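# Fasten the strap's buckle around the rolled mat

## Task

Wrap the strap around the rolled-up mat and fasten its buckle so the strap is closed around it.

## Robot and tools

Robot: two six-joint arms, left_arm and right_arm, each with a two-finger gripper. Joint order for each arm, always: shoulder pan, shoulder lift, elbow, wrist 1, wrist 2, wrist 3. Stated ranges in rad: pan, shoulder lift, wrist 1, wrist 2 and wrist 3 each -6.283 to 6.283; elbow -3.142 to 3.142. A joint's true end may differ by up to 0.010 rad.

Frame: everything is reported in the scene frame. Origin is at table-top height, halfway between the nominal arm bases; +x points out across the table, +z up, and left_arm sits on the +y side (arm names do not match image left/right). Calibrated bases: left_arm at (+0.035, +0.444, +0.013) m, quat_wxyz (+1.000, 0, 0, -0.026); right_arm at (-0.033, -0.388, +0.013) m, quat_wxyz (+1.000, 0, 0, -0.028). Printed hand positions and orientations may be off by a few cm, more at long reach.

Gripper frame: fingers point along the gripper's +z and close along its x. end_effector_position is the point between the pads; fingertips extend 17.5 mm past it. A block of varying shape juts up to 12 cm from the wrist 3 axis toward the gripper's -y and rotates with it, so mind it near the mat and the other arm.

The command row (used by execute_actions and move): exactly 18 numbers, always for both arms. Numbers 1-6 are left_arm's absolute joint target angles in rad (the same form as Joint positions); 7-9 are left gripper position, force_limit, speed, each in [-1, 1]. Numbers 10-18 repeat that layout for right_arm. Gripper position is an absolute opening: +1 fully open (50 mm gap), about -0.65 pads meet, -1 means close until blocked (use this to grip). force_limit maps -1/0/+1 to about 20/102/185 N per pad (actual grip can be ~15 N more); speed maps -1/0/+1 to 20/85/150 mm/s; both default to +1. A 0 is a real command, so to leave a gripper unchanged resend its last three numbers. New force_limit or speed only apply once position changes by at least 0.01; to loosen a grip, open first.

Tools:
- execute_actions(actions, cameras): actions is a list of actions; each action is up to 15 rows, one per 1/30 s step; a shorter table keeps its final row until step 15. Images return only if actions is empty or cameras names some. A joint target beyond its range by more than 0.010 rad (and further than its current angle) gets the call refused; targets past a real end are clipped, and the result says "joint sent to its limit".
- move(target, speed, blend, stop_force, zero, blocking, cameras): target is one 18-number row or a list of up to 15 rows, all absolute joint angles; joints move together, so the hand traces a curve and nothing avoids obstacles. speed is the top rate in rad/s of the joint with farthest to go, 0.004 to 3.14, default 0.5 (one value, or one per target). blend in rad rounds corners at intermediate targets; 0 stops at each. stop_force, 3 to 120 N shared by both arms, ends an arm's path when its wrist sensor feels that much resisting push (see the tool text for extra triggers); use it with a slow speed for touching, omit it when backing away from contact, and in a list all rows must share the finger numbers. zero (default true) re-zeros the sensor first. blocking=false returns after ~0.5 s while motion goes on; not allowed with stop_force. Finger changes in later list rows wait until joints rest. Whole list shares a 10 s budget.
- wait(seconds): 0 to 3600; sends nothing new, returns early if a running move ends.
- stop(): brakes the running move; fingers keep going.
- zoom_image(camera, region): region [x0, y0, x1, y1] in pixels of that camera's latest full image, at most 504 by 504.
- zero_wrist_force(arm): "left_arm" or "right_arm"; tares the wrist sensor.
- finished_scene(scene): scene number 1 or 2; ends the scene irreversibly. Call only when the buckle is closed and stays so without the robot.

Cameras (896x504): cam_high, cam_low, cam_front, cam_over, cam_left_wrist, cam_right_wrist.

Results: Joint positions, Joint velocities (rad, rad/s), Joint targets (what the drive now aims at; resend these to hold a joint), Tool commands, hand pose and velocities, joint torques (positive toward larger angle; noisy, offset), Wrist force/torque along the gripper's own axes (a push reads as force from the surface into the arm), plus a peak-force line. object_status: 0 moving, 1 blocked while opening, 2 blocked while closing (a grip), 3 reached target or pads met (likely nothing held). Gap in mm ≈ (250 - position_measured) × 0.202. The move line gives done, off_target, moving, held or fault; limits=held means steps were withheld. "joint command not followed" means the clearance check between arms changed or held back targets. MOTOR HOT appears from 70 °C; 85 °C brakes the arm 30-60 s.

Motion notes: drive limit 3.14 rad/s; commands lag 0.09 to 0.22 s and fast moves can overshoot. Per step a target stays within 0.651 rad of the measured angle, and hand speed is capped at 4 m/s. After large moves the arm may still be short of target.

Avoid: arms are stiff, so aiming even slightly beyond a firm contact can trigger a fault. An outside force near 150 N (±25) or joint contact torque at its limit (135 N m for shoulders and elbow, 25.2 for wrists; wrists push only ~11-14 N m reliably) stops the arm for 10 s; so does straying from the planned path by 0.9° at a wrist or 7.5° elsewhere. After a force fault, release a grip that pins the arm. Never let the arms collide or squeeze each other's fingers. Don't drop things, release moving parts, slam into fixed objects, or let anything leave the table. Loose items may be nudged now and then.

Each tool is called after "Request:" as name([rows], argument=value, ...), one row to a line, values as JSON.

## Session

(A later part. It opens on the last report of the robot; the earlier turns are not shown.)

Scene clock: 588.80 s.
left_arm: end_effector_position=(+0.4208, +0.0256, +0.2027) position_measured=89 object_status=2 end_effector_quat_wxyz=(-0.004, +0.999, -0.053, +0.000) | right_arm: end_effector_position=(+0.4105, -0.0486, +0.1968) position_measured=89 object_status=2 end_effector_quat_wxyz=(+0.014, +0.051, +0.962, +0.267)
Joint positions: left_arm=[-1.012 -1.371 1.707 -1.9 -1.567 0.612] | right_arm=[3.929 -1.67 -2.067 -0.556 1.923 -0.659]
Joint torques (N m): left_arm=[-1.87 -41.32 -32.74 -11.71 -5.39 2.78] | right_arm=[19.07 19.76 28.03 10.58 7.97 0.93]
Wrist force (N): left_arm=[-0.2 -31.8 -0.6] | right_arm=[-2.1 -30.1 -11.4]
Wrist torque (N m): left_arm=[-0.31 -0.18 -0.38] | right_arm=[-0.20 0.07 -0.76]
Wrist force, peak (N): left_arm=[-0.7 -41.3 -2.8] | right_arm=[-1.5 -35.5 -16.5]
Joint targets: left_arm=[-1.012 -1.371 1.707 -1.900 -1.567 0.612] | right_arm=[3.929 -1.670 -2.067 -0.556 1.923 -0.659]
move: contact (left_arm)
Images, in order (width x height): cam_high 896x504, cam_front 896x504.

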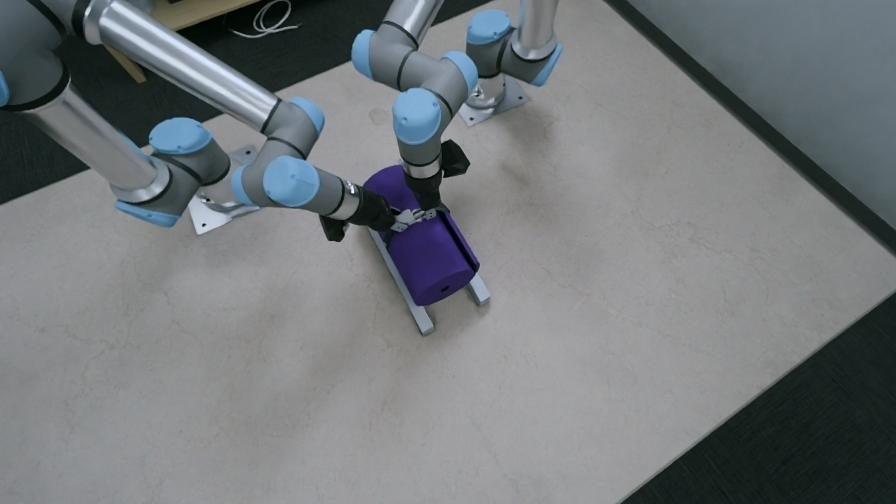

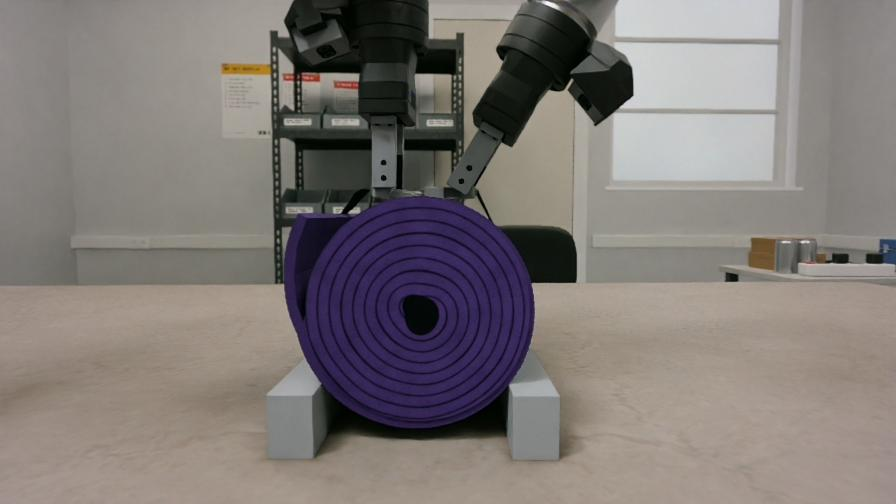

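Request:
move(target=[-1.0135,-1.3914,1.7247,-1.8982,-1.5669,0.6141,-1,0.2,-0.95,3.9291,-1.6697,-2.0669,-0.5562,1.9234,-0.6588,-1,0.2,-0.95], speed=0.1)

Request:
move(target=[-1.0239,-1.3698,1.7015,-1.8962,-1.5675,0.6037,-1,0.2,-0.95,3.9291,-1.6697,-2.0669,-0.5562,1.9234,-0.6588,-1,0.2,-0.95], speed=0.04, stop_force=30, cameras=["cam_front"])

Request:
zoom_image(camera="cam_front", region=[385, 178, 445, 204])

Request:
move(target=[-1.0135,-1.3928,1.721,-1.8931,-1.5669,0.6141,-1,0.2,-0.95,3.9291,-1.6697,-2.0669,-0.5562,1.9234,-0.6588,-1,0.2,-0.95], speed=0.1)

Request:
move(target=[-1.0239,-1.3712,1.6978,-1.8911,-1.5675,0.6037,-1,0.2,-0.95,3.9291,-1.6697,-2.0669,-0.5562,1.9234,-0.6588,-1,0.2,-0.95], speed=0.04, stop_force=30, cameras=["cam_front","cam_high"])

Request:
zoom_image(camera="cam_front", region=[385, 178, 445, 204])

Scene clock: 598.60 s.
left_arm: end_effector_position=(+0.4164, +0.0321, +0.2054) position_measured=89 object_status=2 end_effector_quat_wxyz=(-0.004, +0.999, -0.054, +0.000) | right_arm: end_effector_position=(+0.4105, -0.0485, +0.1968) position_measured=89 object_status=2 end_effector_quat_wxyz=(+0.014, +0.051, +0.962, +0.267)
Joint positions: left_arm=[-1.014 -1.392 1.725 -1.898 -1.567 0.614] | right_arm=[3.929 -1.67 -2.067 -0.556 1.923 -0.659]
Joint torques (N m): left_arm=[-4.66 -27.99 -31.76 -0.58 2.24 1.11] | right_arm=[-4.85 20.07 32.32 3.69 -1.16 0.93]
Wrist force (N): left_arm=[-0.5 -1.7 -0.2] | right_arm=[-4.6 -6.6 1.9]
Wrist torque (N m): left_arm=[-0.34 -0.20 -0.10] | right_arm=[-0.72 0.58 -1.06]
Wrist force, peak (N): left_arm=[-1.0 -32.0 -1.6] | right_arm=[-2.4 -30.6 -11.0]
Joint targets: left_arm=[-1.014 -1.391 1.725 -1.898 -1.567 0.614] | right_arm=[3.929 -1.670 -2.067 -0.556 1.923 -0.659]
move: done

Scene clock: 600.07 s.
left_arm: end_effector_position=(+0.4164, +0.0232, +0.2044) position_measured=89 object_status=2 end_effector_quat_wxyz=(-0.004, +0.999, -0.054, +0.000) | right_arm: end_effector_position=(+0.4105, -0.0486, +0.1968) position_measured=89 object_status=2 end_effector_quat_wxyz=(+0.014, +0.051, +0.962, +0.267)
Joint positions: left_arm=[-1.021 -1.375 1.707 -1.896 -1.567 0.606] | right_arm=[3.929 -1.67 -2.067 -0.556 1.923 -0.659]
Joint torques (N m): left_arm=[0.84 -38.24 -29.84 -11.35 -4.85 2.58] | right_arm=[17.81 20.29 32.43 10.12 7.9 0.98]
Wrist force (N): left_arm=[-2.2 -27.8 -2.9] | right_arm=[-5.2 -28.9 -8.9]
Wrist torque (N m): left_arm=[-0.16 -0.24 -0.02] | right_arm=[-0.31 0.51 -1.10]
Wrist force, peak (N): left_arm=[-1.9 -37.9 -3.5] | right_arm=[-4.8 -35.1 -15.0]
Joint targets: left_arm=[-1.021 -1.375 1.707 -1.896 -1.567 0.606] | right_arm=[3.929 -1.670 -2.067 -0.556 1.923 -0.659]
move: contact (left_arm)

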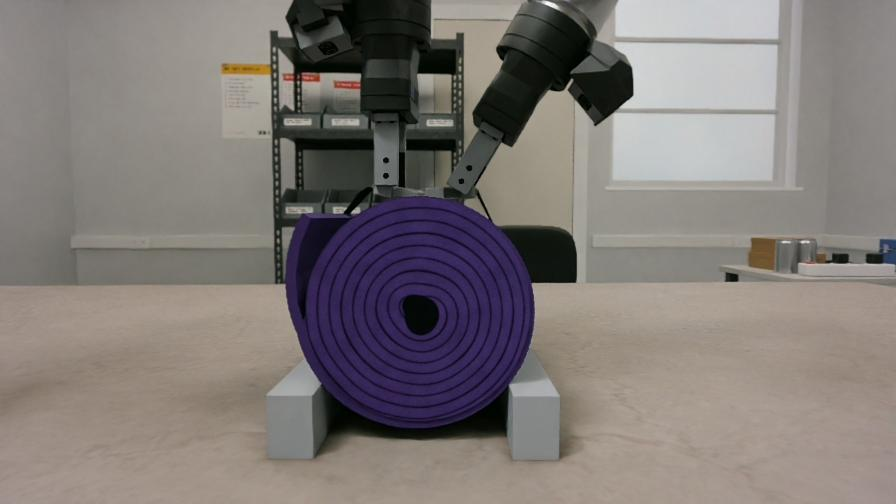

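Scaled by 8.400.

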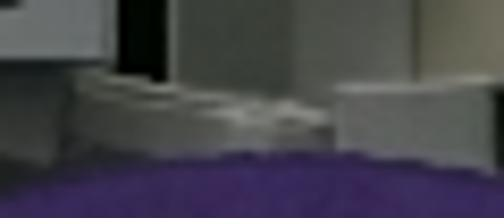

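Scene clock: 600.57 s.
left_arm: end_effector_position=(+0.4165, +0.0321, +0.2074) position_measured=89 object_status=2 end_effector_quat_wxyz=(-0.004, +0.999, -0.054, +0.000) | right_arm: end_effector_position=(+0.4105, -0.0486, +0.1969) position_measured=89 object_status=2 end_effector_quat_wxyz=(+0.014, +0.051, +0.962, +0.267)
Joint positions: left_arm=[-1.013 -1.393 1.721 -1.893 -1.567 0.614] | right_arm=[3.929 -1.67 -2.067 -0.556 1.923 -0.659]
Joint torques (N m): left_arm=[-9.56 -28.48 -30.99 -1.9 2.13 -2.44] | right_arm=[-4.86 20.78 31.47 3.62 -1.15 0.86]
Wrist force (N): left_arm=[-0.5 -1.6 -0.4] | right_arm=[-4.4 -4.3 1.1]
Wrist torque (N m): left_arm=[-0.31 -0.21 -0.10] | right_arm=[-0.42 0.62 -1.06]
Wrist force, peak (N): left_arm=[-1.9 -27.9 -2.2] | right_arm=[-5.4 -29.3 -8.6]
Joint targets: left_arm=[-1.014 -1.393 1.721 -1.893 -1.567 0.614] | right_arm=[3.929 -1.670 -2.067 -0.556 1.923 -0.659]
move: done

Scene clock: 602.07 s.
left_arm: end_effector_position=(+0.4164, +0.0223, +0.2063) position_measured=89 object_status=2 end_effector_quat_wxyz=(-0.004, +0.999, -0.054, +0.000) | right_arm: end_effector_position=(+0.4105, -0.0486, +0.1968) position_measured=89 object_status=2 end_effector_quat_wxyz=(+0.014, +0.051, +0.962, +0.267)
Joint positions: left_arm=[-1.022 -1.375 1.702 -1.891 -1.567 0.605] | right_arm=[3.929 -1.67 -2.067 -0.556 1.923 -0.659]
Joint torques (N m): left_arm=[1.33 -38.05 -27.27 -10.98 -5.01 2.47] | right_arm=[18.24 20.47 27.02 10.41 8.21 0.98]
Wrist force (N): left_arm=[-2.2 -27.6 -5.1] | right_arm=[-5.6 -27.4 -8.5]
Wrist torque (N m): left_arm=[-0.20 -0.26 -0.05] | right_arm=[0.02 0.58 -1.07]
Wrist force, peak (N): left_arm=[-1.7 -39.8 -6.5] | right_arm=[-6.1 -34.8 -13.1]
Joint targets: left_arm=[-1.022 -1.375 1.702 -1.891 -1.567 0.605] | right_arm=[3.929 -1.670 -2.067 -0.556 1.923 -0.659]
move: contact (left_arm)
Images, in order (width x height): cam_high 896x504, cam_front 896x504.

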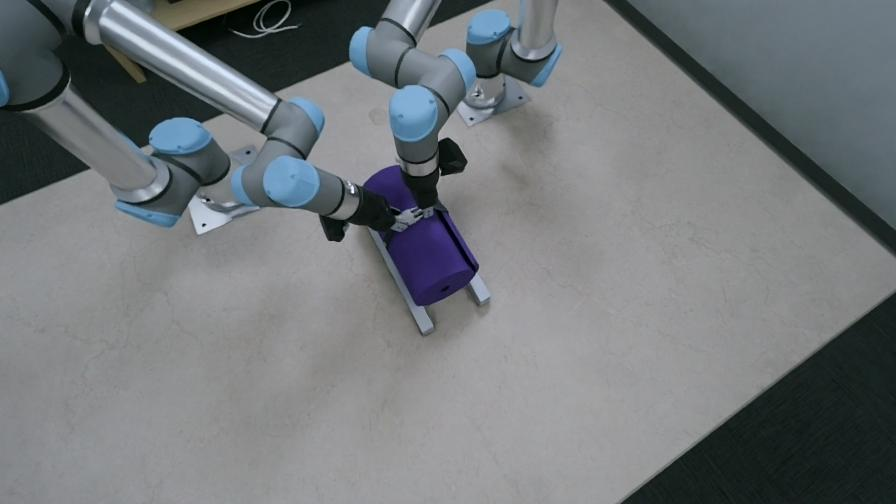

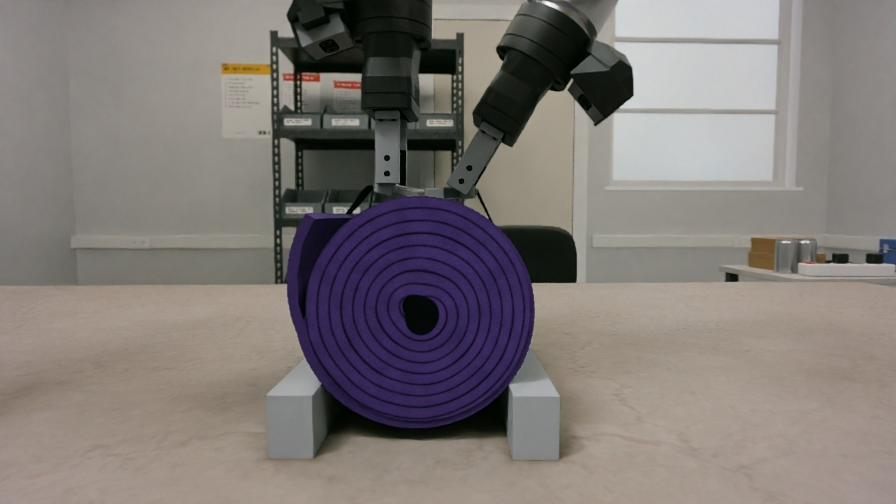

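Scaled by 8.400.

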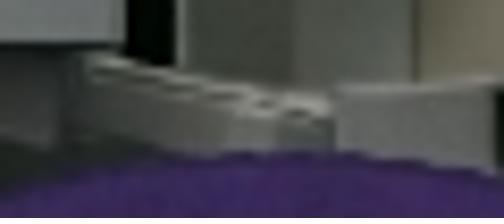

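Request:
move(target=[-0.9928,-1.4111,1.7792,-1.9899,-1.6085,0.6356,-1,0.2,-0.95,3.9291,-1.6697,-2.0669,-0.5562,1.9234,-0.6588,-1,0.2,-0.95], speed=0.1, cameras=["cam_front"])

Request:
zoom_image(camera="cam_front", region=[385, 178, 445, 204])

Request:
move(target=[-1.0032,-1.3906,1.7533,-1.9841,-1.6091,0.6252,-1,0.2,-0.95,3.9291,-1.6697,-2.0669,-0.5562,1.9234,-0.6588,-1,0.2,-0.95], speed=0.04, stop_force=30, cameras=["cam_front","cam_high"])

Request:
zoom_image(camera="cam_front", region=[385, 178, 445, 204])

Request:
zoom_image(camera="cam_high", region=[396, 204, 430, 230])

Scene clock: 616.80 s.
left_arm: end_effector_position=(+0.4164, +0.0333, +0.2002) position_measured=89 object_status=2 end_effector_quat_wxyz=(+0.032, +0.998, -0.055, -0.002) end_effector_velocity=(+0.000, +0.000, +0.000) end_effector_angular_velocity=(+0.006, -0.001, -0.002) | right_arm: end_effector_position=(+0.4105, -0.0486, +0.1968) position_measured=89 object_status=2 end_effector_quat_wxyz=(+0.014, +0.051, +0.962, +0.267)
Joint positions: left_arm=[-0.993 -1.411 1.779 -1.99 -1.609 0.636] | right_arm=[3.929 -1.67 -2.067 -0.556 1.923 -0.659]
Joint velocities: left_arm=[-0.002 0.001 -0.002 0.005 0.004 0] | right_arm=[within noise]
Joint torques (N m): left_arm=[-6.8 -27.11 -29.39 -0.79 2.09 -1.64] | right_arm=[-6.82 21.52 26.94 3.63 -1.37 0.87]
Wrist force (N): left_arm=[-0.9 -2.4 -0.6] | right_arm=[-4.7 -3.6 -0.1]
Wrist torque (N m): left_arm=[-0.45 -0.14 -0.11] | right_arm=[-0.34 0.70 -1.06]
Wrist force, peak (N): left_arm=[-2.3 -27.6 -5.2] | right_arm=[-6.9 -28.3 -7.3]
Joint targets: left_arm=[-0.993 -1.411 1.779 -1.990 -1.609 0.636] | right_arm=[3.929 -1.670 -2.067 -0.556 1.923 -0.659]
move: done

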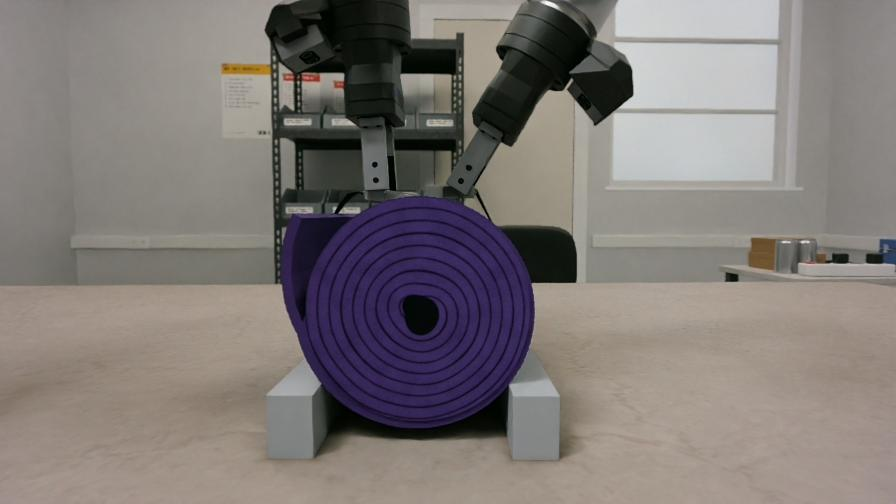

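Scaled by 8.400.

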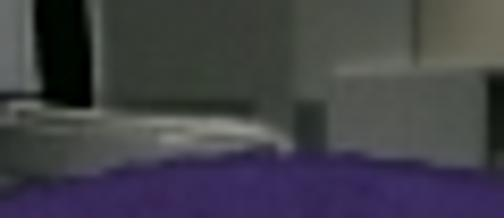

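Scene clock: 617.97 s.
left_arm: end_effector_position=(+0.4165, +0.0276, +0.2003) position_measured=89 object_status=2 end_effector_quat_wxyz=(+0.031, +0.998, -0.055, -0.002) | right_arm: end_effector_position=(+0.4105, -0.0486, +0.1968) position_measured=89 object_status=2 end_effector_quat_wxyz=(+0.014, +0.051, +0.962, +0.267)
Joint positions: left_arm=[-0.998 -1.401 1.767 -1.987 -1.609 0.631] | right_arm=[3.929 -1.67 -2.067 -0.556 1.923 -0.659]
Joint torques (N m): left_arm=[-1.84 -38.78 -28.27 -10.91 -6.32 2.77] | right_arm=[18.79 21.83 27.14 9.73 7.48 0.9]
Wrist force (N): left_arm=[-0.4 -32.1 -7.8] | right_arm=[-4.4 -26.8 -16.4]
Wrist torque (N m): left_arm=[-0.47 -0.27 -0.38] | right_arm=[-0.16 0.56 -0.89]
Wrist force, peak (N): left_arm=[-1.9 -43.4 -11.6] | right_arm=[-3.8 -30.7 -21.0]
Joint targets: left_arm=[-0.998 -1.401 1.767 -1.987 -1.609 0.631] | right_arm=[3.929 -1.670 -2.067 -0.556 1.923 -0.659]
move: contact (left_arm); left_arm: the elbow is farthest, 0.013 rad from its target
Images, in order (width x height): cam_high 896x504, cam_front 896x504.

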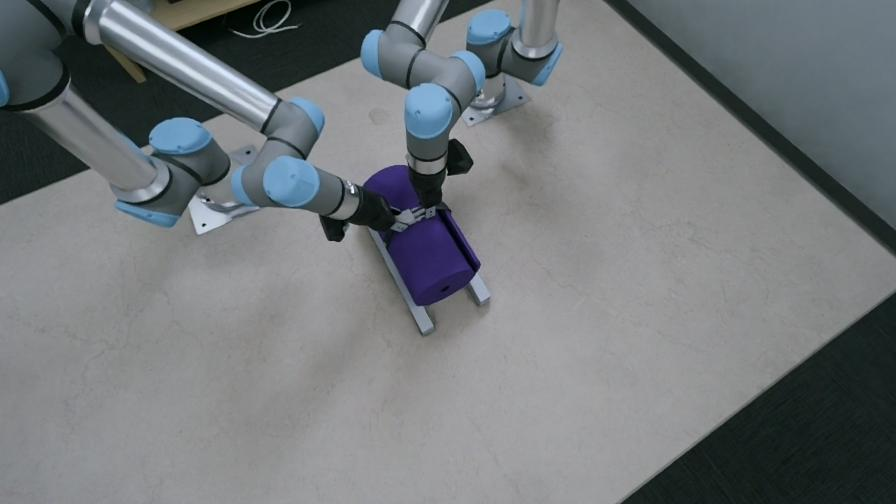

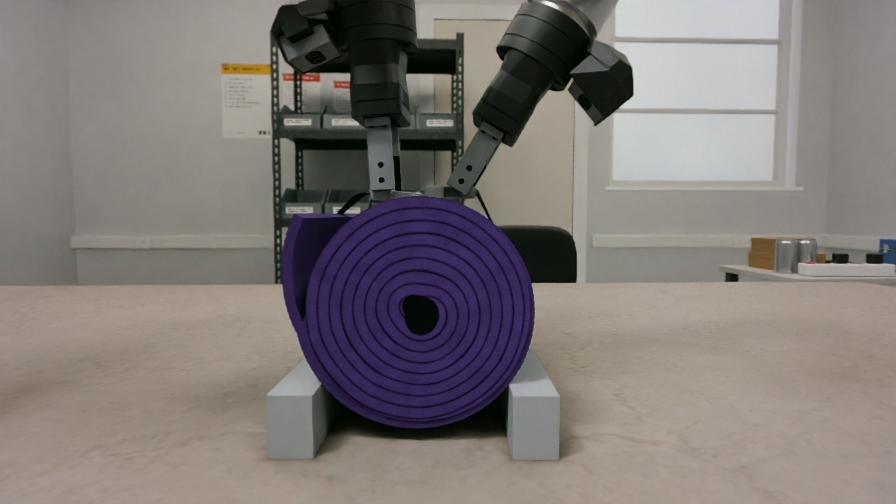

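Scaled by 8.400.

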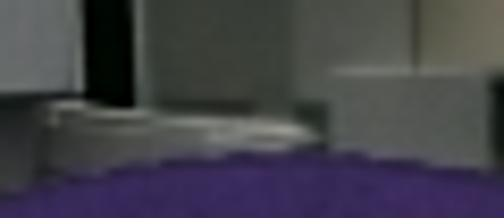

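Scaled by 14.824.

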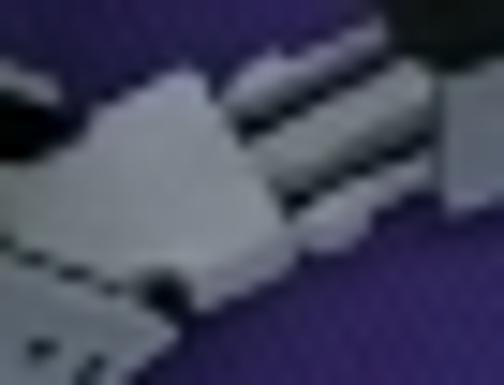

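Request:
move([
  [-0.9928,-1.4111,1.7792,-1.9899,-1.6085,0.6356,-1,0.2,-0.95,3.9291,-1.6697,-2.0669,-0.5562,1.9234,-0.6588,-1,0.2,-0.95],
  [-0.9928,-1.4111,1.7792,-1.9899,-1.6085,0.6356,-0.97,1,-0.95,3.9291,-1.6697,-2.0669,-0.5562,1.9234,-0.6588,-0.97,1,-0.95],
  [-0.9602,-1.4401,1.8439,-2.107,-1.6743,0.6618,-0.97,1,-0.95,3.9291,-1.6697,-2.0669,-0.5562,1.9234,-0.6588,-0.97,1,-0.95],
], speed=0.1, cameras=["cam_front","cam_high","cam_left_wrist","cam_low"])

Request:
zoom_image(camera="cam_front", region=[385, 178, 445, 204])

Request:
zoom_image(camera="cam_high", region=[396, 204, 430, 230])

Request:
zoom_image(camera="cam_left_wrist", region=[400, 230, 570, 350])

Scene clock: 634.83 s.
left_arm: end_effector_position=(+0.4166, +0.0347, +0.2002) position_measured=96 object_status=2 end_effector_quat_wxyz=(+0.084, +0.995, -0.055, -0.004) end_effector_velocity=(+0.000, +0.000, -0.001) end_effector_angular_velocity=(+0.007, +0.001, -0.001) | right_arm: end_effector_position=(+0.4105, -0.0486, +0.1968) position_measured=93 object_status=2 end_effector_quat_wxyz=(+0.014, +0.051, +0.962, +0.267)
Joint positions: left_arm=[-0.96 -1.44 1.844 -2.107 -1.675 0.662] | right_arm=[3.929 -1.67 -2.067 -0.556 1.923 -0.659]
Joint velocities: left_arm=[-0.001 0.002 -0.002 0.006 0.003 0.001] | right_arm=[within noise]
Joint torques (N m): left_arm=[-6.04 -28.49 -31.25 -0.59 2.06 -0.55] | right_arm=[-6.61 22.34 26.49 3.6 -1.33 0.89]
Wrist force (N): left_arm=[0.3 -3.2 -0.2] | right_arm=[-6.4 -4.7 1.2]
Wrist torque (N m): left_arm=[-0.57 -0.29 -0.14] | right_arm=[-0.39 0.84 -1.06]
Wrist force, peak (N): left_arm=[-0.4 -32.5 -7.8] | right_arm=[-4.6 -27.0 -16.6]
Joint targets: left_arm=[-0.960 -1.440 1.844 -2.107 -1.674 0.662] | right_arm=[3.929 -1.670 -2.067 -0.556 1.923 -0.659]
move: done
Images, in order (width x height): cam_high 896x504, cam_low 896x504, cam_front 896x504, cam_left_wrist 896x504.

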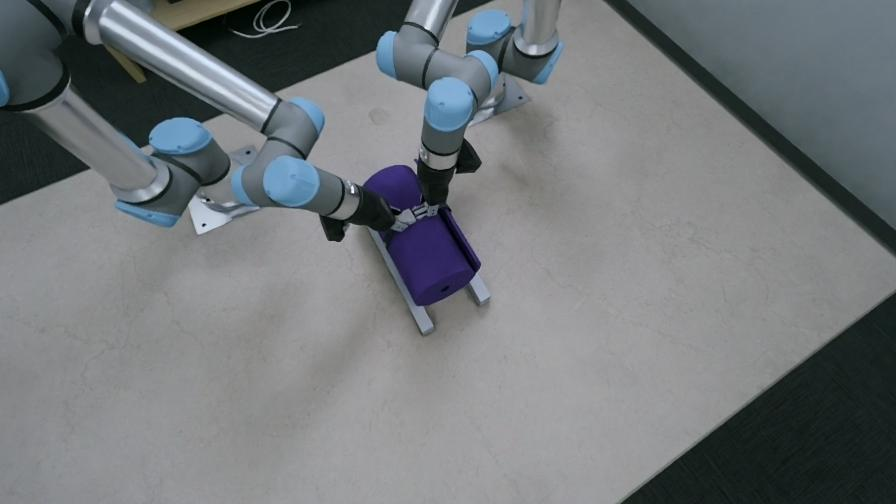

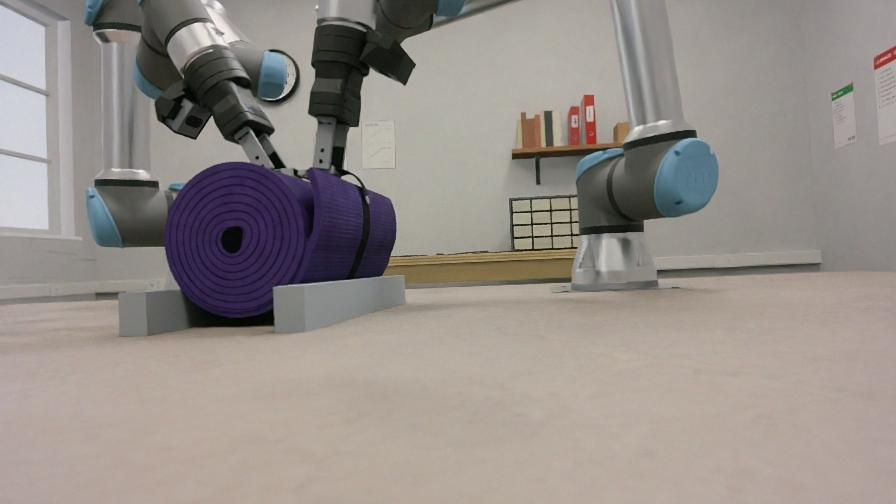

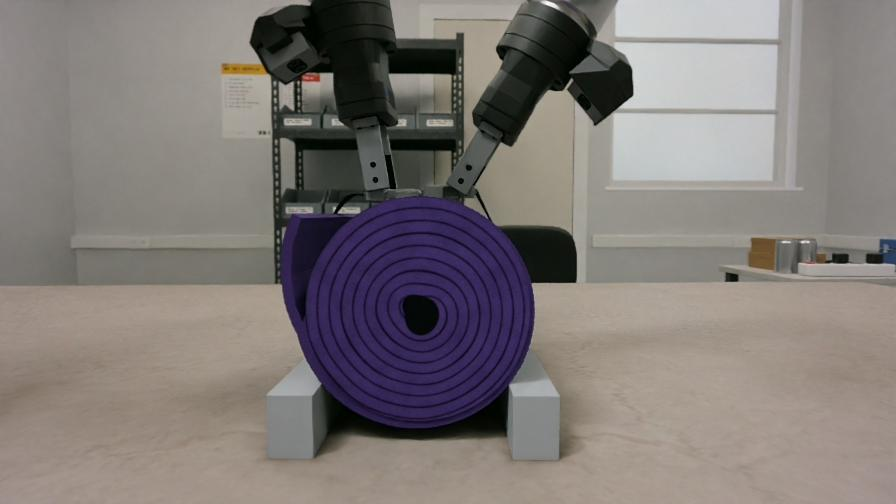

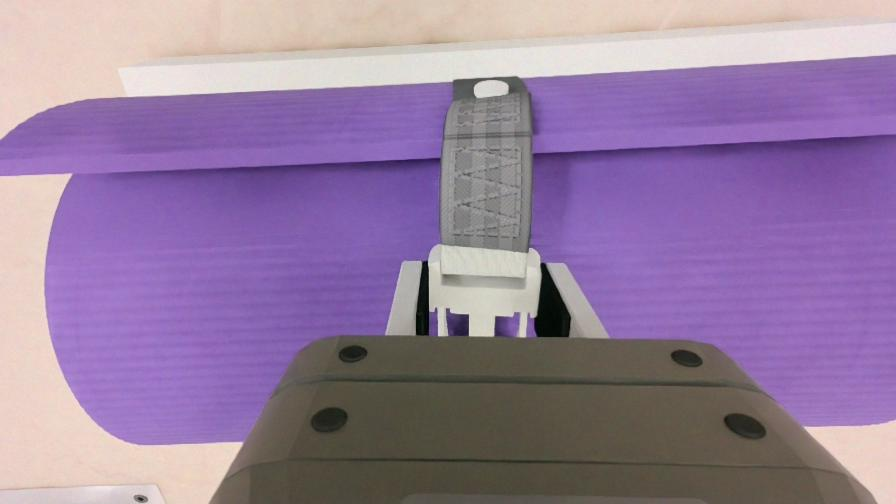

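Scaled by 8.400.

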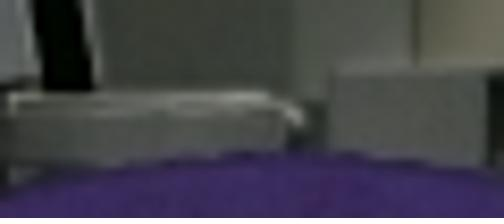

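Scaled by 14.824.

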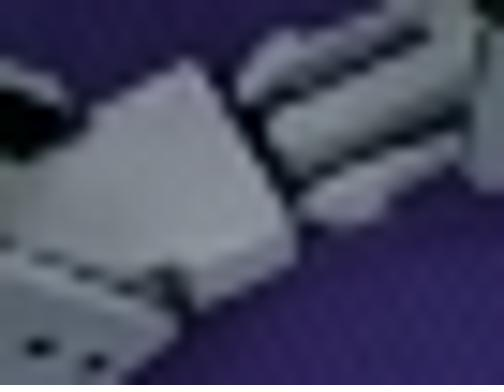

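Scaled by 2.965.

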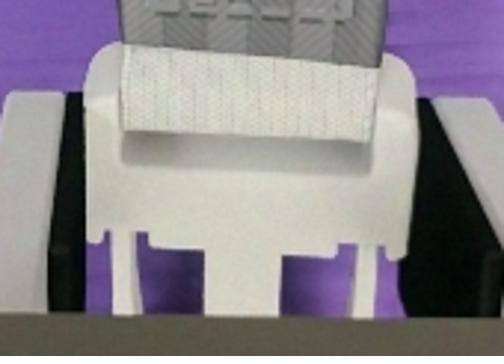

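Request:
move([
  [-0.9636,-1.4433,1.8479,-2.1078,-1.6741,0.61,-0.97,1,-0.95,3.9291,-1.6697,-2.0669,-0.5562,1.9234,-0.6588,-0.97,1,-0.95],
  [-0.974,-1.4228,1.822,-2.102,-1.6747,0.5996,-0.97,1,-0.95,3.9291,-1.6697,-2.0669,-0.5562,1.9234,-0.6588,-0.97,1,-0.95],
], speed=0.04, stop_force=30, cameras=["cam_front","cam_high"])

Request:
zoom_image(camera="cam_front", region=[385, 178, 445, 204])

Request:
zoom_image(camera="cam_high", region=[396, 204, 430, 230])

Scene clock: 651.17 s.
left_arm: end_effector_position=(+0.4148, +0.0274, +0.2004) position_measured=96 object_status=2 end_effector_quat_wxyz=(+0.083, +0.996, -0.031, -0.007) | right_arm: end_effector_position=(+0.4105, -0.0486, +0.1968) position_measured=93 object_status=2 end_effector_quat_wxyz=(+0.014, +0.051, +0.962, +0.267)
Joint positions: left_arm=[-0.97 -1.431 1.832 -2.104 -1.674 0.604] | right_arm=[3.929 -1.67 -2.067 -0.556 1.923 -0.659]
Joint torques (N m): left_arm=[-0.94 -39.84 -33.5 -11.66 -6.18 2.37] | right_arm=[19.79 22.85 26.74 10.26 8.6 0.94]
Wrist force (N): left_arm=[-0.7 -33.3 -5.0] | right_arm=[-8.7 -29.5 -13.1]
Wrist torque (N m): left_arm=[-0.36 -0.29 -0.05] | right_arm=[0.12 0.80 -1.08]
Wrist force, peak (N): left_arm=[-0.5 -40.6 -6.5] | right_arm=[-8.0 -35.1 -17.7]
Joint targets: left_arm=[-0.970 -1.431 1.832 -2.104 -1.674 0.604] | right_arm=[3.929 -1.670 -2.067 -0.556 1.923 -0.659]
move: contact (left_arm); path passed 1 of 2 targets
Images, in order (width x height): cam_high 896x504, cam_front 896x504.

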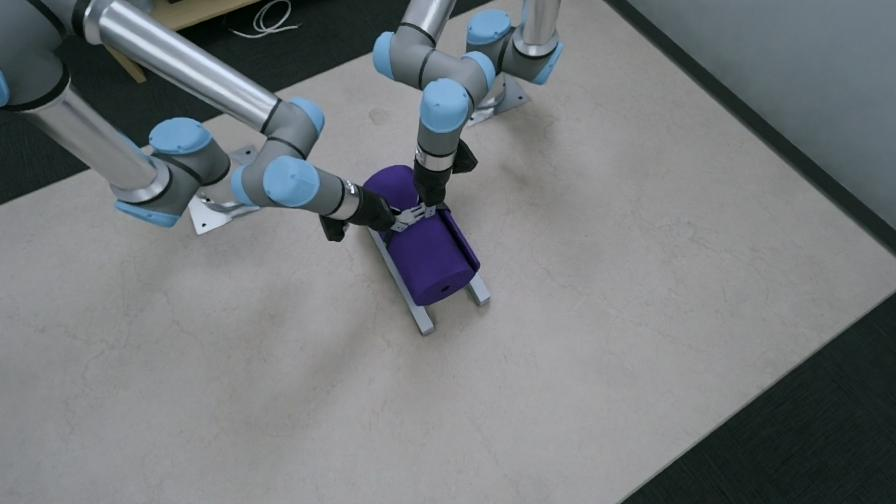

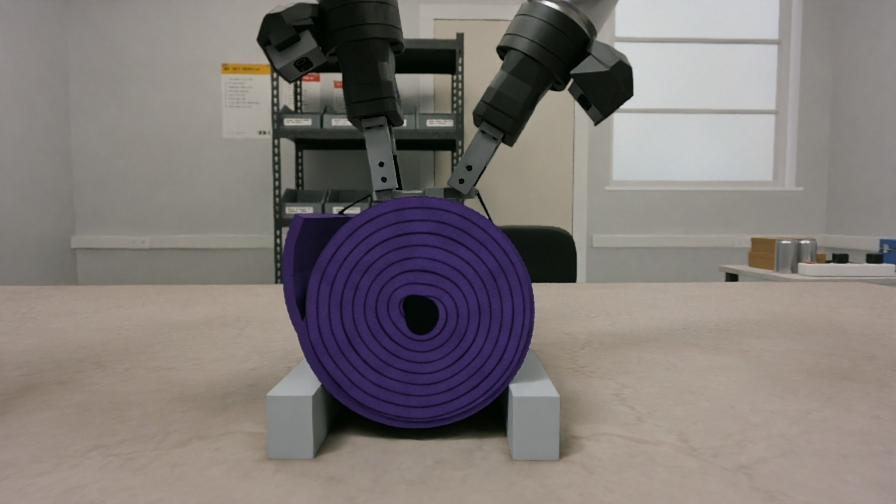

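Scaled by 8.400.

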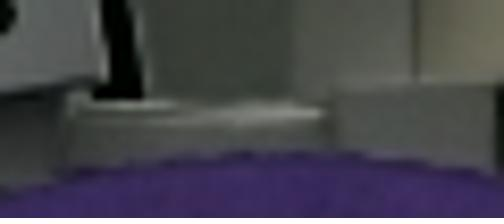

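Scaled by 14.824.

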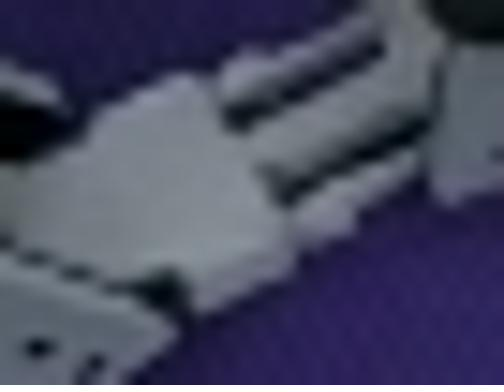

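Request:
move(target=[-0.9792,-1.4125,1.809,-2.0991,-1.675,0.5944,-0.97,1,-0.95,3.9291,-1.6697,-2.0669,-0.5562,1.9234,-0.6588,-0.97,1,-0.95], speed=0.03, stop_force=50, zero=false, cameras=["cam_front","cam_high"])

Request:
zoom_image(camera="cam_front", region=[385, 178, 445, 204])

Request:
zoom_image(camera="cam_high", region=[396, 204, 430, 230])

Scene clock: 657.57 s.
left_arm: end_effector_position=(+0.4149, +0.0261, +0.2005) position_measured=96 object_status=2 end_effector_quat_wxyz=(+0.083, +0.996, -0.031, -0.008) | right_arm: end_effector_position=(+0.4105, -0.0486, +0.1968) position_measured=93 object_status=2 end_effector_quat_wxyz=(+0.014, +0.051, +0.962, +0.267)
Joint positions: left_arm=[-0.971 -1.428 1.829 -2.103 -1.674 0.603] | right_arm=[3.929 -1.67 -2.067 -0.556 1.923 -0.659]
Joint torques (N m): left_arm=[-7.86 -38.09 -32.33 -16.07 -6.26 2.46] | right_arm=[20.58 22.68 35.11 12.62 8.49 0.98]
Wrist force (N): left_arm=[-1.6 -50.9 -9.3] | right_arm=[-10.9 -43.3 -23.8]
Wrist torque (N m): left_arm=[-0.06 -0.35 -0.04] | right_arm=[0.61 0.77 -1.06]
Wrist force, peak (N): left_arm=[-3.3 -61.4 -13.4] | right_arm=[-11.3 -48.3 -30.8]
Joint targets: left_arm=[-0.971 -1.428 1.829 -2.103 -1.674 0.603] | right_arm=[3.929 -1.670 -2.067 -0.556 1.923 -0.659]
move: contact (left_arm); left_arm: the elbow is farthest, 0.020 rad from its target
Images, in order (width x height): cam_high 896x504, cam_front 896x504.

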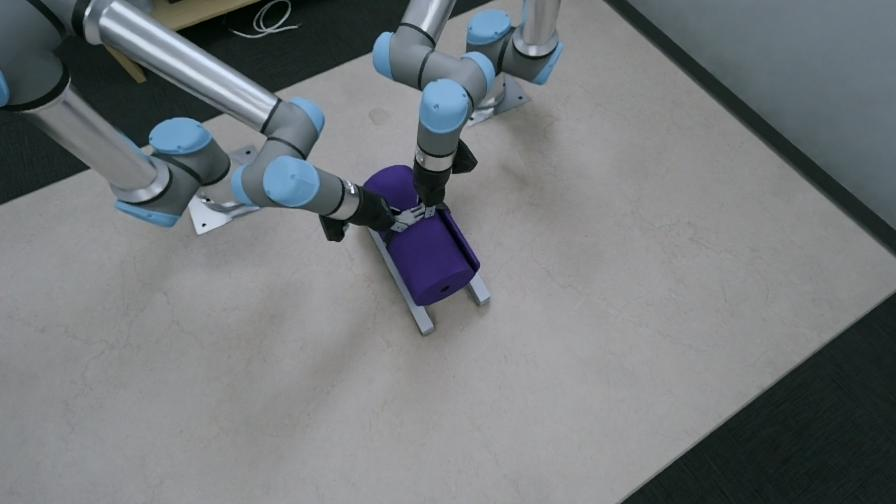

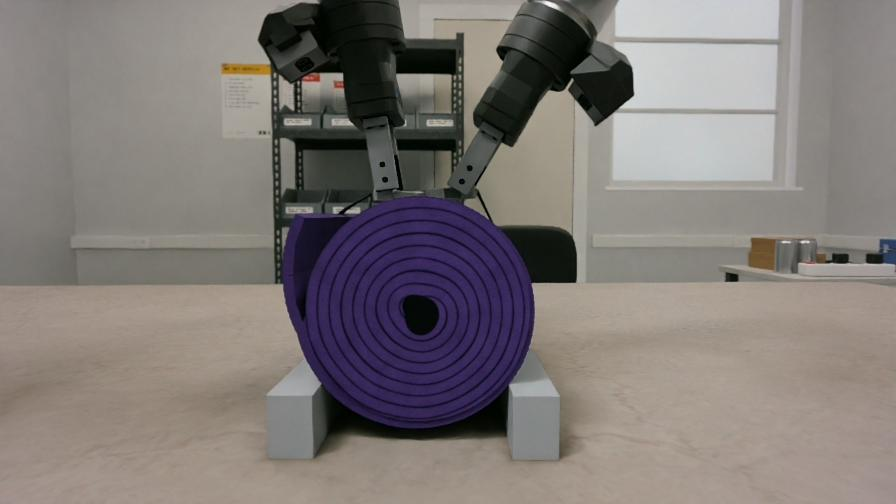

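Scaled by 8.400.

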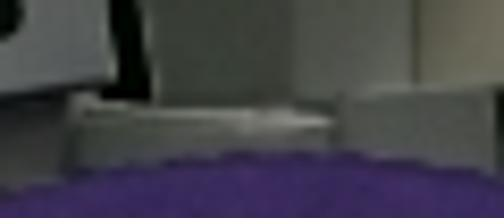

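Scaled by 14.824.

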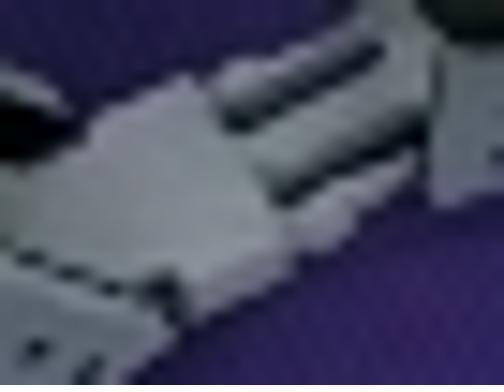

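Request:
move(target=[-0.970,-1.431,1.832,-2.104,-1.674,0.604,-0.97,1,-0.95,3.9291,-1.6697,-2.0669,-0.5562,1.9234,-0.6588,-0.97,1,-0.95], speed=0.03)

Request:
move(target=[-0.9684,-1.4295,1.8301,-2.1036,-1.6741,0.6049,-0.97,1,-0.95,3.9291,-1.6697,-2.0669,-0.5562,1.9234,-0.6588,-0.97,1,-0.95], speed=0.02)

Request:
move(target=[-0.9668,-1.428,1.8282,-2.1032,-1.6742,0.6058,-0.97,1,-0.95,3.9291,-1.6697,-2.0669,-0.5562,1.9234,-0.6588,-0.97,1,-0.95], speed=0.02)

Request:
move(target=[-0.9716,-1.4325,1.8339,-2.1044,-1.6739,0.6031,-0.97,1,-0.95,3.9291,-1.6697,-2.0669,-0.5562,1.9234,-0.6588,-0.97,1,-0.95], speed=0.02)

Request:
move(target=[-0.9732,-1.434,1.8358,-2.1048,-1.6738,0.6022,-0.97,1,-0.95,3.9291,-1.6697,-2.0669,-0.5562,1.9234,-0.6588,-0.97,1,-0.95], speed=0.02)

Request:
move(target=[-0.9748,-1.4355,1.8377,-2.1052,-1.6737,0.6013,-0.97,1,-0.95,3.9291,-1.6697,-2.0669,-0.5562,1.9234,-0.6588,-0.97,1,-0.95], speed=0.02)

Scene clock: 669.10 s.
left_arm: end_effector_position=(+0.4148, +0.0274, +0.2007) position_measured=96 object_status=2 end_effector_quat_wxyz=(+0.083, +0.996, -0.031, -0.007) | right_arm: end_effector_position=(+0.4105, -0.0486, +0.1969) position_measured=93 object_status=2 end_effector_quat_wxyz=(+0.014, +0.051, +0.962, +0.267)
Joint positions: left_arm=[-0.97 -1.431 1.832 -2.104 -1.674 0.604] | right_arm=[3.929 -1.67 -2.067 -0.556 1.923 -0.659]
Joint torques (N m): left_arm=[-3.21 -27.54 -37.31 -6.65 -2.47 0.18] | right_arm=[18.25 23.11 39.47 9.31 7.45 0.95]
Wrist force (N): left_arm=[-0.4 -31.5 -6.2] | right_arm=[-6.8 -28.0 -13.3]
Wrist torque (N m): left_arm=[-0.41 -0.25 -0.18] | right_arm=[0.05 0.82 -1.10]
Wrist force, peak (N): left_arm=[-2.4 -51.0 -10.1] | right_arm=[-11.0 -43.2 -24.3]
Joint targets: left_arm=[-0.970 -1.431 1.832 -2.104 -1.674 0.604] | right_arm=[3.929 -1.670 -2.067 -0.556 1.923 -0.659]
move: done

Scene clock: 669.60 s.
left_arm: end_effector_position=(+0.4158, +0.0274, +0.2007) position_measured=96 object_status=2 end_effector_quat_wxyz=(+0.083, +0.996, -0.030, -0.007) | right_arm: end_effector_position=(+0.4105, -0.0486, +0.1969) position_measured=93 object_status=2 end_effector_quat_wxyz=(+0.014, +0.051, +0.962, +0.267)
Joint positions: left_arm=[-0.968 -1.429 1.83 -2.103 -1.674 0.605] | right_arm=[3.929 -1.67 -2.067 -0.556 1.923 -0.659]
Joint torques (N m): left_arm=[-4.54 -34.55 -30.26 -10.44 -3.86 1.2] | right_arm=[14.89 23.33 34.44 6.66 6.02 0.94]
Wrist force (N): left_arm=[-10.0 -30.9 -5.3] | right_arm=[-16.7 -27.6 -11.8]
Wrist torque (N m): left_arm=[-0.40 -0.49 0.14] | right_arm=[0.02 0.42 -0.87]
Wrist force, peak (N): left_arm=[-10.6 -30.8 -6.2] | right_arm=[-17.8 -27.9 -11.1]
Joint targets: left_arm=[-0.968 -1.430 1.830 -2.104 -1.674 0.605] | right_arm=[3.929 -1.670 -2.067 -0.556 1.923 -0.659]
move: done

Scene clock: 670.10 s.
left_arm: end_effector_position=(+0.4168, +0.0274, +0.2008) position_measured=96 object_status=2 end_effector_quat_wxyz=(+0.083, +0.996, -0.030, -0.007) | right_arm: end_effector_position=(+0.4105, -0.0486, +0.1969) position_measured=93 object_status=2 end_effector_quat_wxyz=(+0.014, +0.051, +0.962, +0.267)
Joint positions: left_arm=[-0.967 -1.428 1.828 -2.103 -1.674 0.606] | right_arm=[3.929 -1.67 -2.067 -0.556 1.923 -0.659]
Joint torques (N m): left_arm=[-5.42 -33.35 -30.34 -7.62 -3.55 0.76] | right_arm=[11.98 23.12 29.22 6.18 5.08 1.02]
Wrist force (N): left_arm=[-9.6 -30.1 -4.5] | right_arm=[-16.9 -27.3 -11.0]
Wrist torque (N m): left_arm=[-0.40 -0.49 0.14] | right_arm=[0.00 0.41 -0.85]
Wrist force, peak (N): left_arm=[-10.6 -30.7 -6.1] | right_arm=[-17.8 -27.7 -11.0]
Joint targets: left_arm=[-0.967 -1.428 1.828 -2.103 -1.674 0.606] | right_arm=[3.929 -1.670 -2.067 -0.556 1.923 -0.659]
move: done

Scene clock: 670.60 s.
left_arm: end_effector_position=(+0.4137, +0.0274, +0.2006) position_measured=96 object_status=2 end_effector_quat_wxyz=(+0.083, +0.996, -0.031, -0.007) | right_arm: end_effector_position=(+0.4105, -0.0486, +0.1968) position_measured=93 object_status=2 end_effector_quat_wxyz=(+0.014, +0.051, +0.962, +0.267)
Joint positions: left_arm=[-0.972 -1.433 1.834 -2.104 -1.674 0.603] | right_arm=[3.929 -1.67 -2.067 -0.556 1.923 -0.659]
Joint torques (N m): left_arm=[-16.11 -31.16 -30.8 -9.8 -4.82 -1.72] | right_arm=[9.11 23.78 26.1 11.68 4.92 1.02]
Wrist force (N): left_arm=[7.9 -30.7 -6.5] | right_arm=[1.0 -28.1 -12.5]
Wrist torque (N m): left_arm=[-0.42 -0.03 -0.31] | right_arm=[0.08 1.19 -1.28]
Wrist force, peak (N): left_arm=[8.8 -30.9 -5.3] | right_arm=[-16.9 -27.0 -10.7]
Joint targets: left_arm=[-0.972 -1.433 1.834 -2.104 -1.674 0.603] | right_arm=[3.929 -1.670 -2.067 -0.556 1.923 -0.659]
move: done

Scene clock: 671.10 s.
left_arm: end_effector_position=(+0.4127, +0.0274, +0.2005) position_measured=96 object_status=2 end_effector_quat_wxyz=(+0.083, +0.996, -0.032, -0.007) | right_arm: end_effector_position=(+0.4105, -0.0486, +0.1968) position_measured=93 object_status=2 end_effector_quat_wxyz=(+0.014, +0.051, +0.962, +0.267)
Joint positions: left_arm=[-0.973 -1.434 1.836 -2.105 -1.674 0.602] | right_arm=[3.929 -1.67 -2.067 -0.556 1.923 -0.659]
Joint torques (N m): left_arm=[-10.56 -31.26 -34.04 -9.42 -4.77 -0.48] | right_arm=[6.16 22.84 27.14 11.83 4.63 0.94]
Wrist force (N): left_arm=[9.2 -31.5 -6.7] | right_arm=[1.6 -29.0 -12.4]
Wrist torque (N m): left_arm=[-0.41 -0.05 -0.33] | right_arm=[0.09 1.25 -1.33]
Wrist force, peak (N): left_arm=[9.1 -31.7 -6.6] | right_arm=[2.0 -28.9 -13.0]
Joint targets: left_arm=[-0.973 -1.434 1.836 -2.105 -1.674 0.602] | right_arm=[3.929 -1.670 -2.067 -0.556 1.923 -0.659]
move: done

Scene clock: 671.60 s.
left_arm: end_effector_position=(+0.4117, +0.0274, +0.2004) position_measured=96 object_status=2 end_effector_quat_wxyz=(+0.083, +0.996, -0.032, -0.007) | right_arm: end_effector_position=(+0.4105, -0.0486, +0.1968) position_measured=93 object_status=2 end_effector_quat_wxyz=(+0.014, +0.051, +0.962, +0.267)
Joint positions: left_arm=[-0.975 -1.436 1.838 -2.105 -1.674 0.601] | right_arm=[3.929 -1.67 -2.067 -0.556 1.923 -0.659]
Joint torques (N m): left_arm=[-16.66 -31.59 -32.81 -9.25 -5.49 -1.01] | right_arm=[3.57 23.85 28.34 11.93 4.52 0.97]
Wrist force (N): left_arm=[11.2 -31.7 -5.5] | right_arm=[2.3 -29.5 -11.6]
Wrist torque (N m): left_arm=[-0.39 -0.04 -0.36] | right_arm=[0.12 1.28 -1.38]
Wrist force, peak (N): left_arm=[11.0 -31.8 -5.5] | right_arm=[2.9 -29.2 -12.6]
Joint targets: left_arm=[-0.975 -1.435 1.838 -2.105 -1.674 0.601] | right_arm=[3.929 -1.670 -2.067 -0.556 1.923 -0.659]
move: done


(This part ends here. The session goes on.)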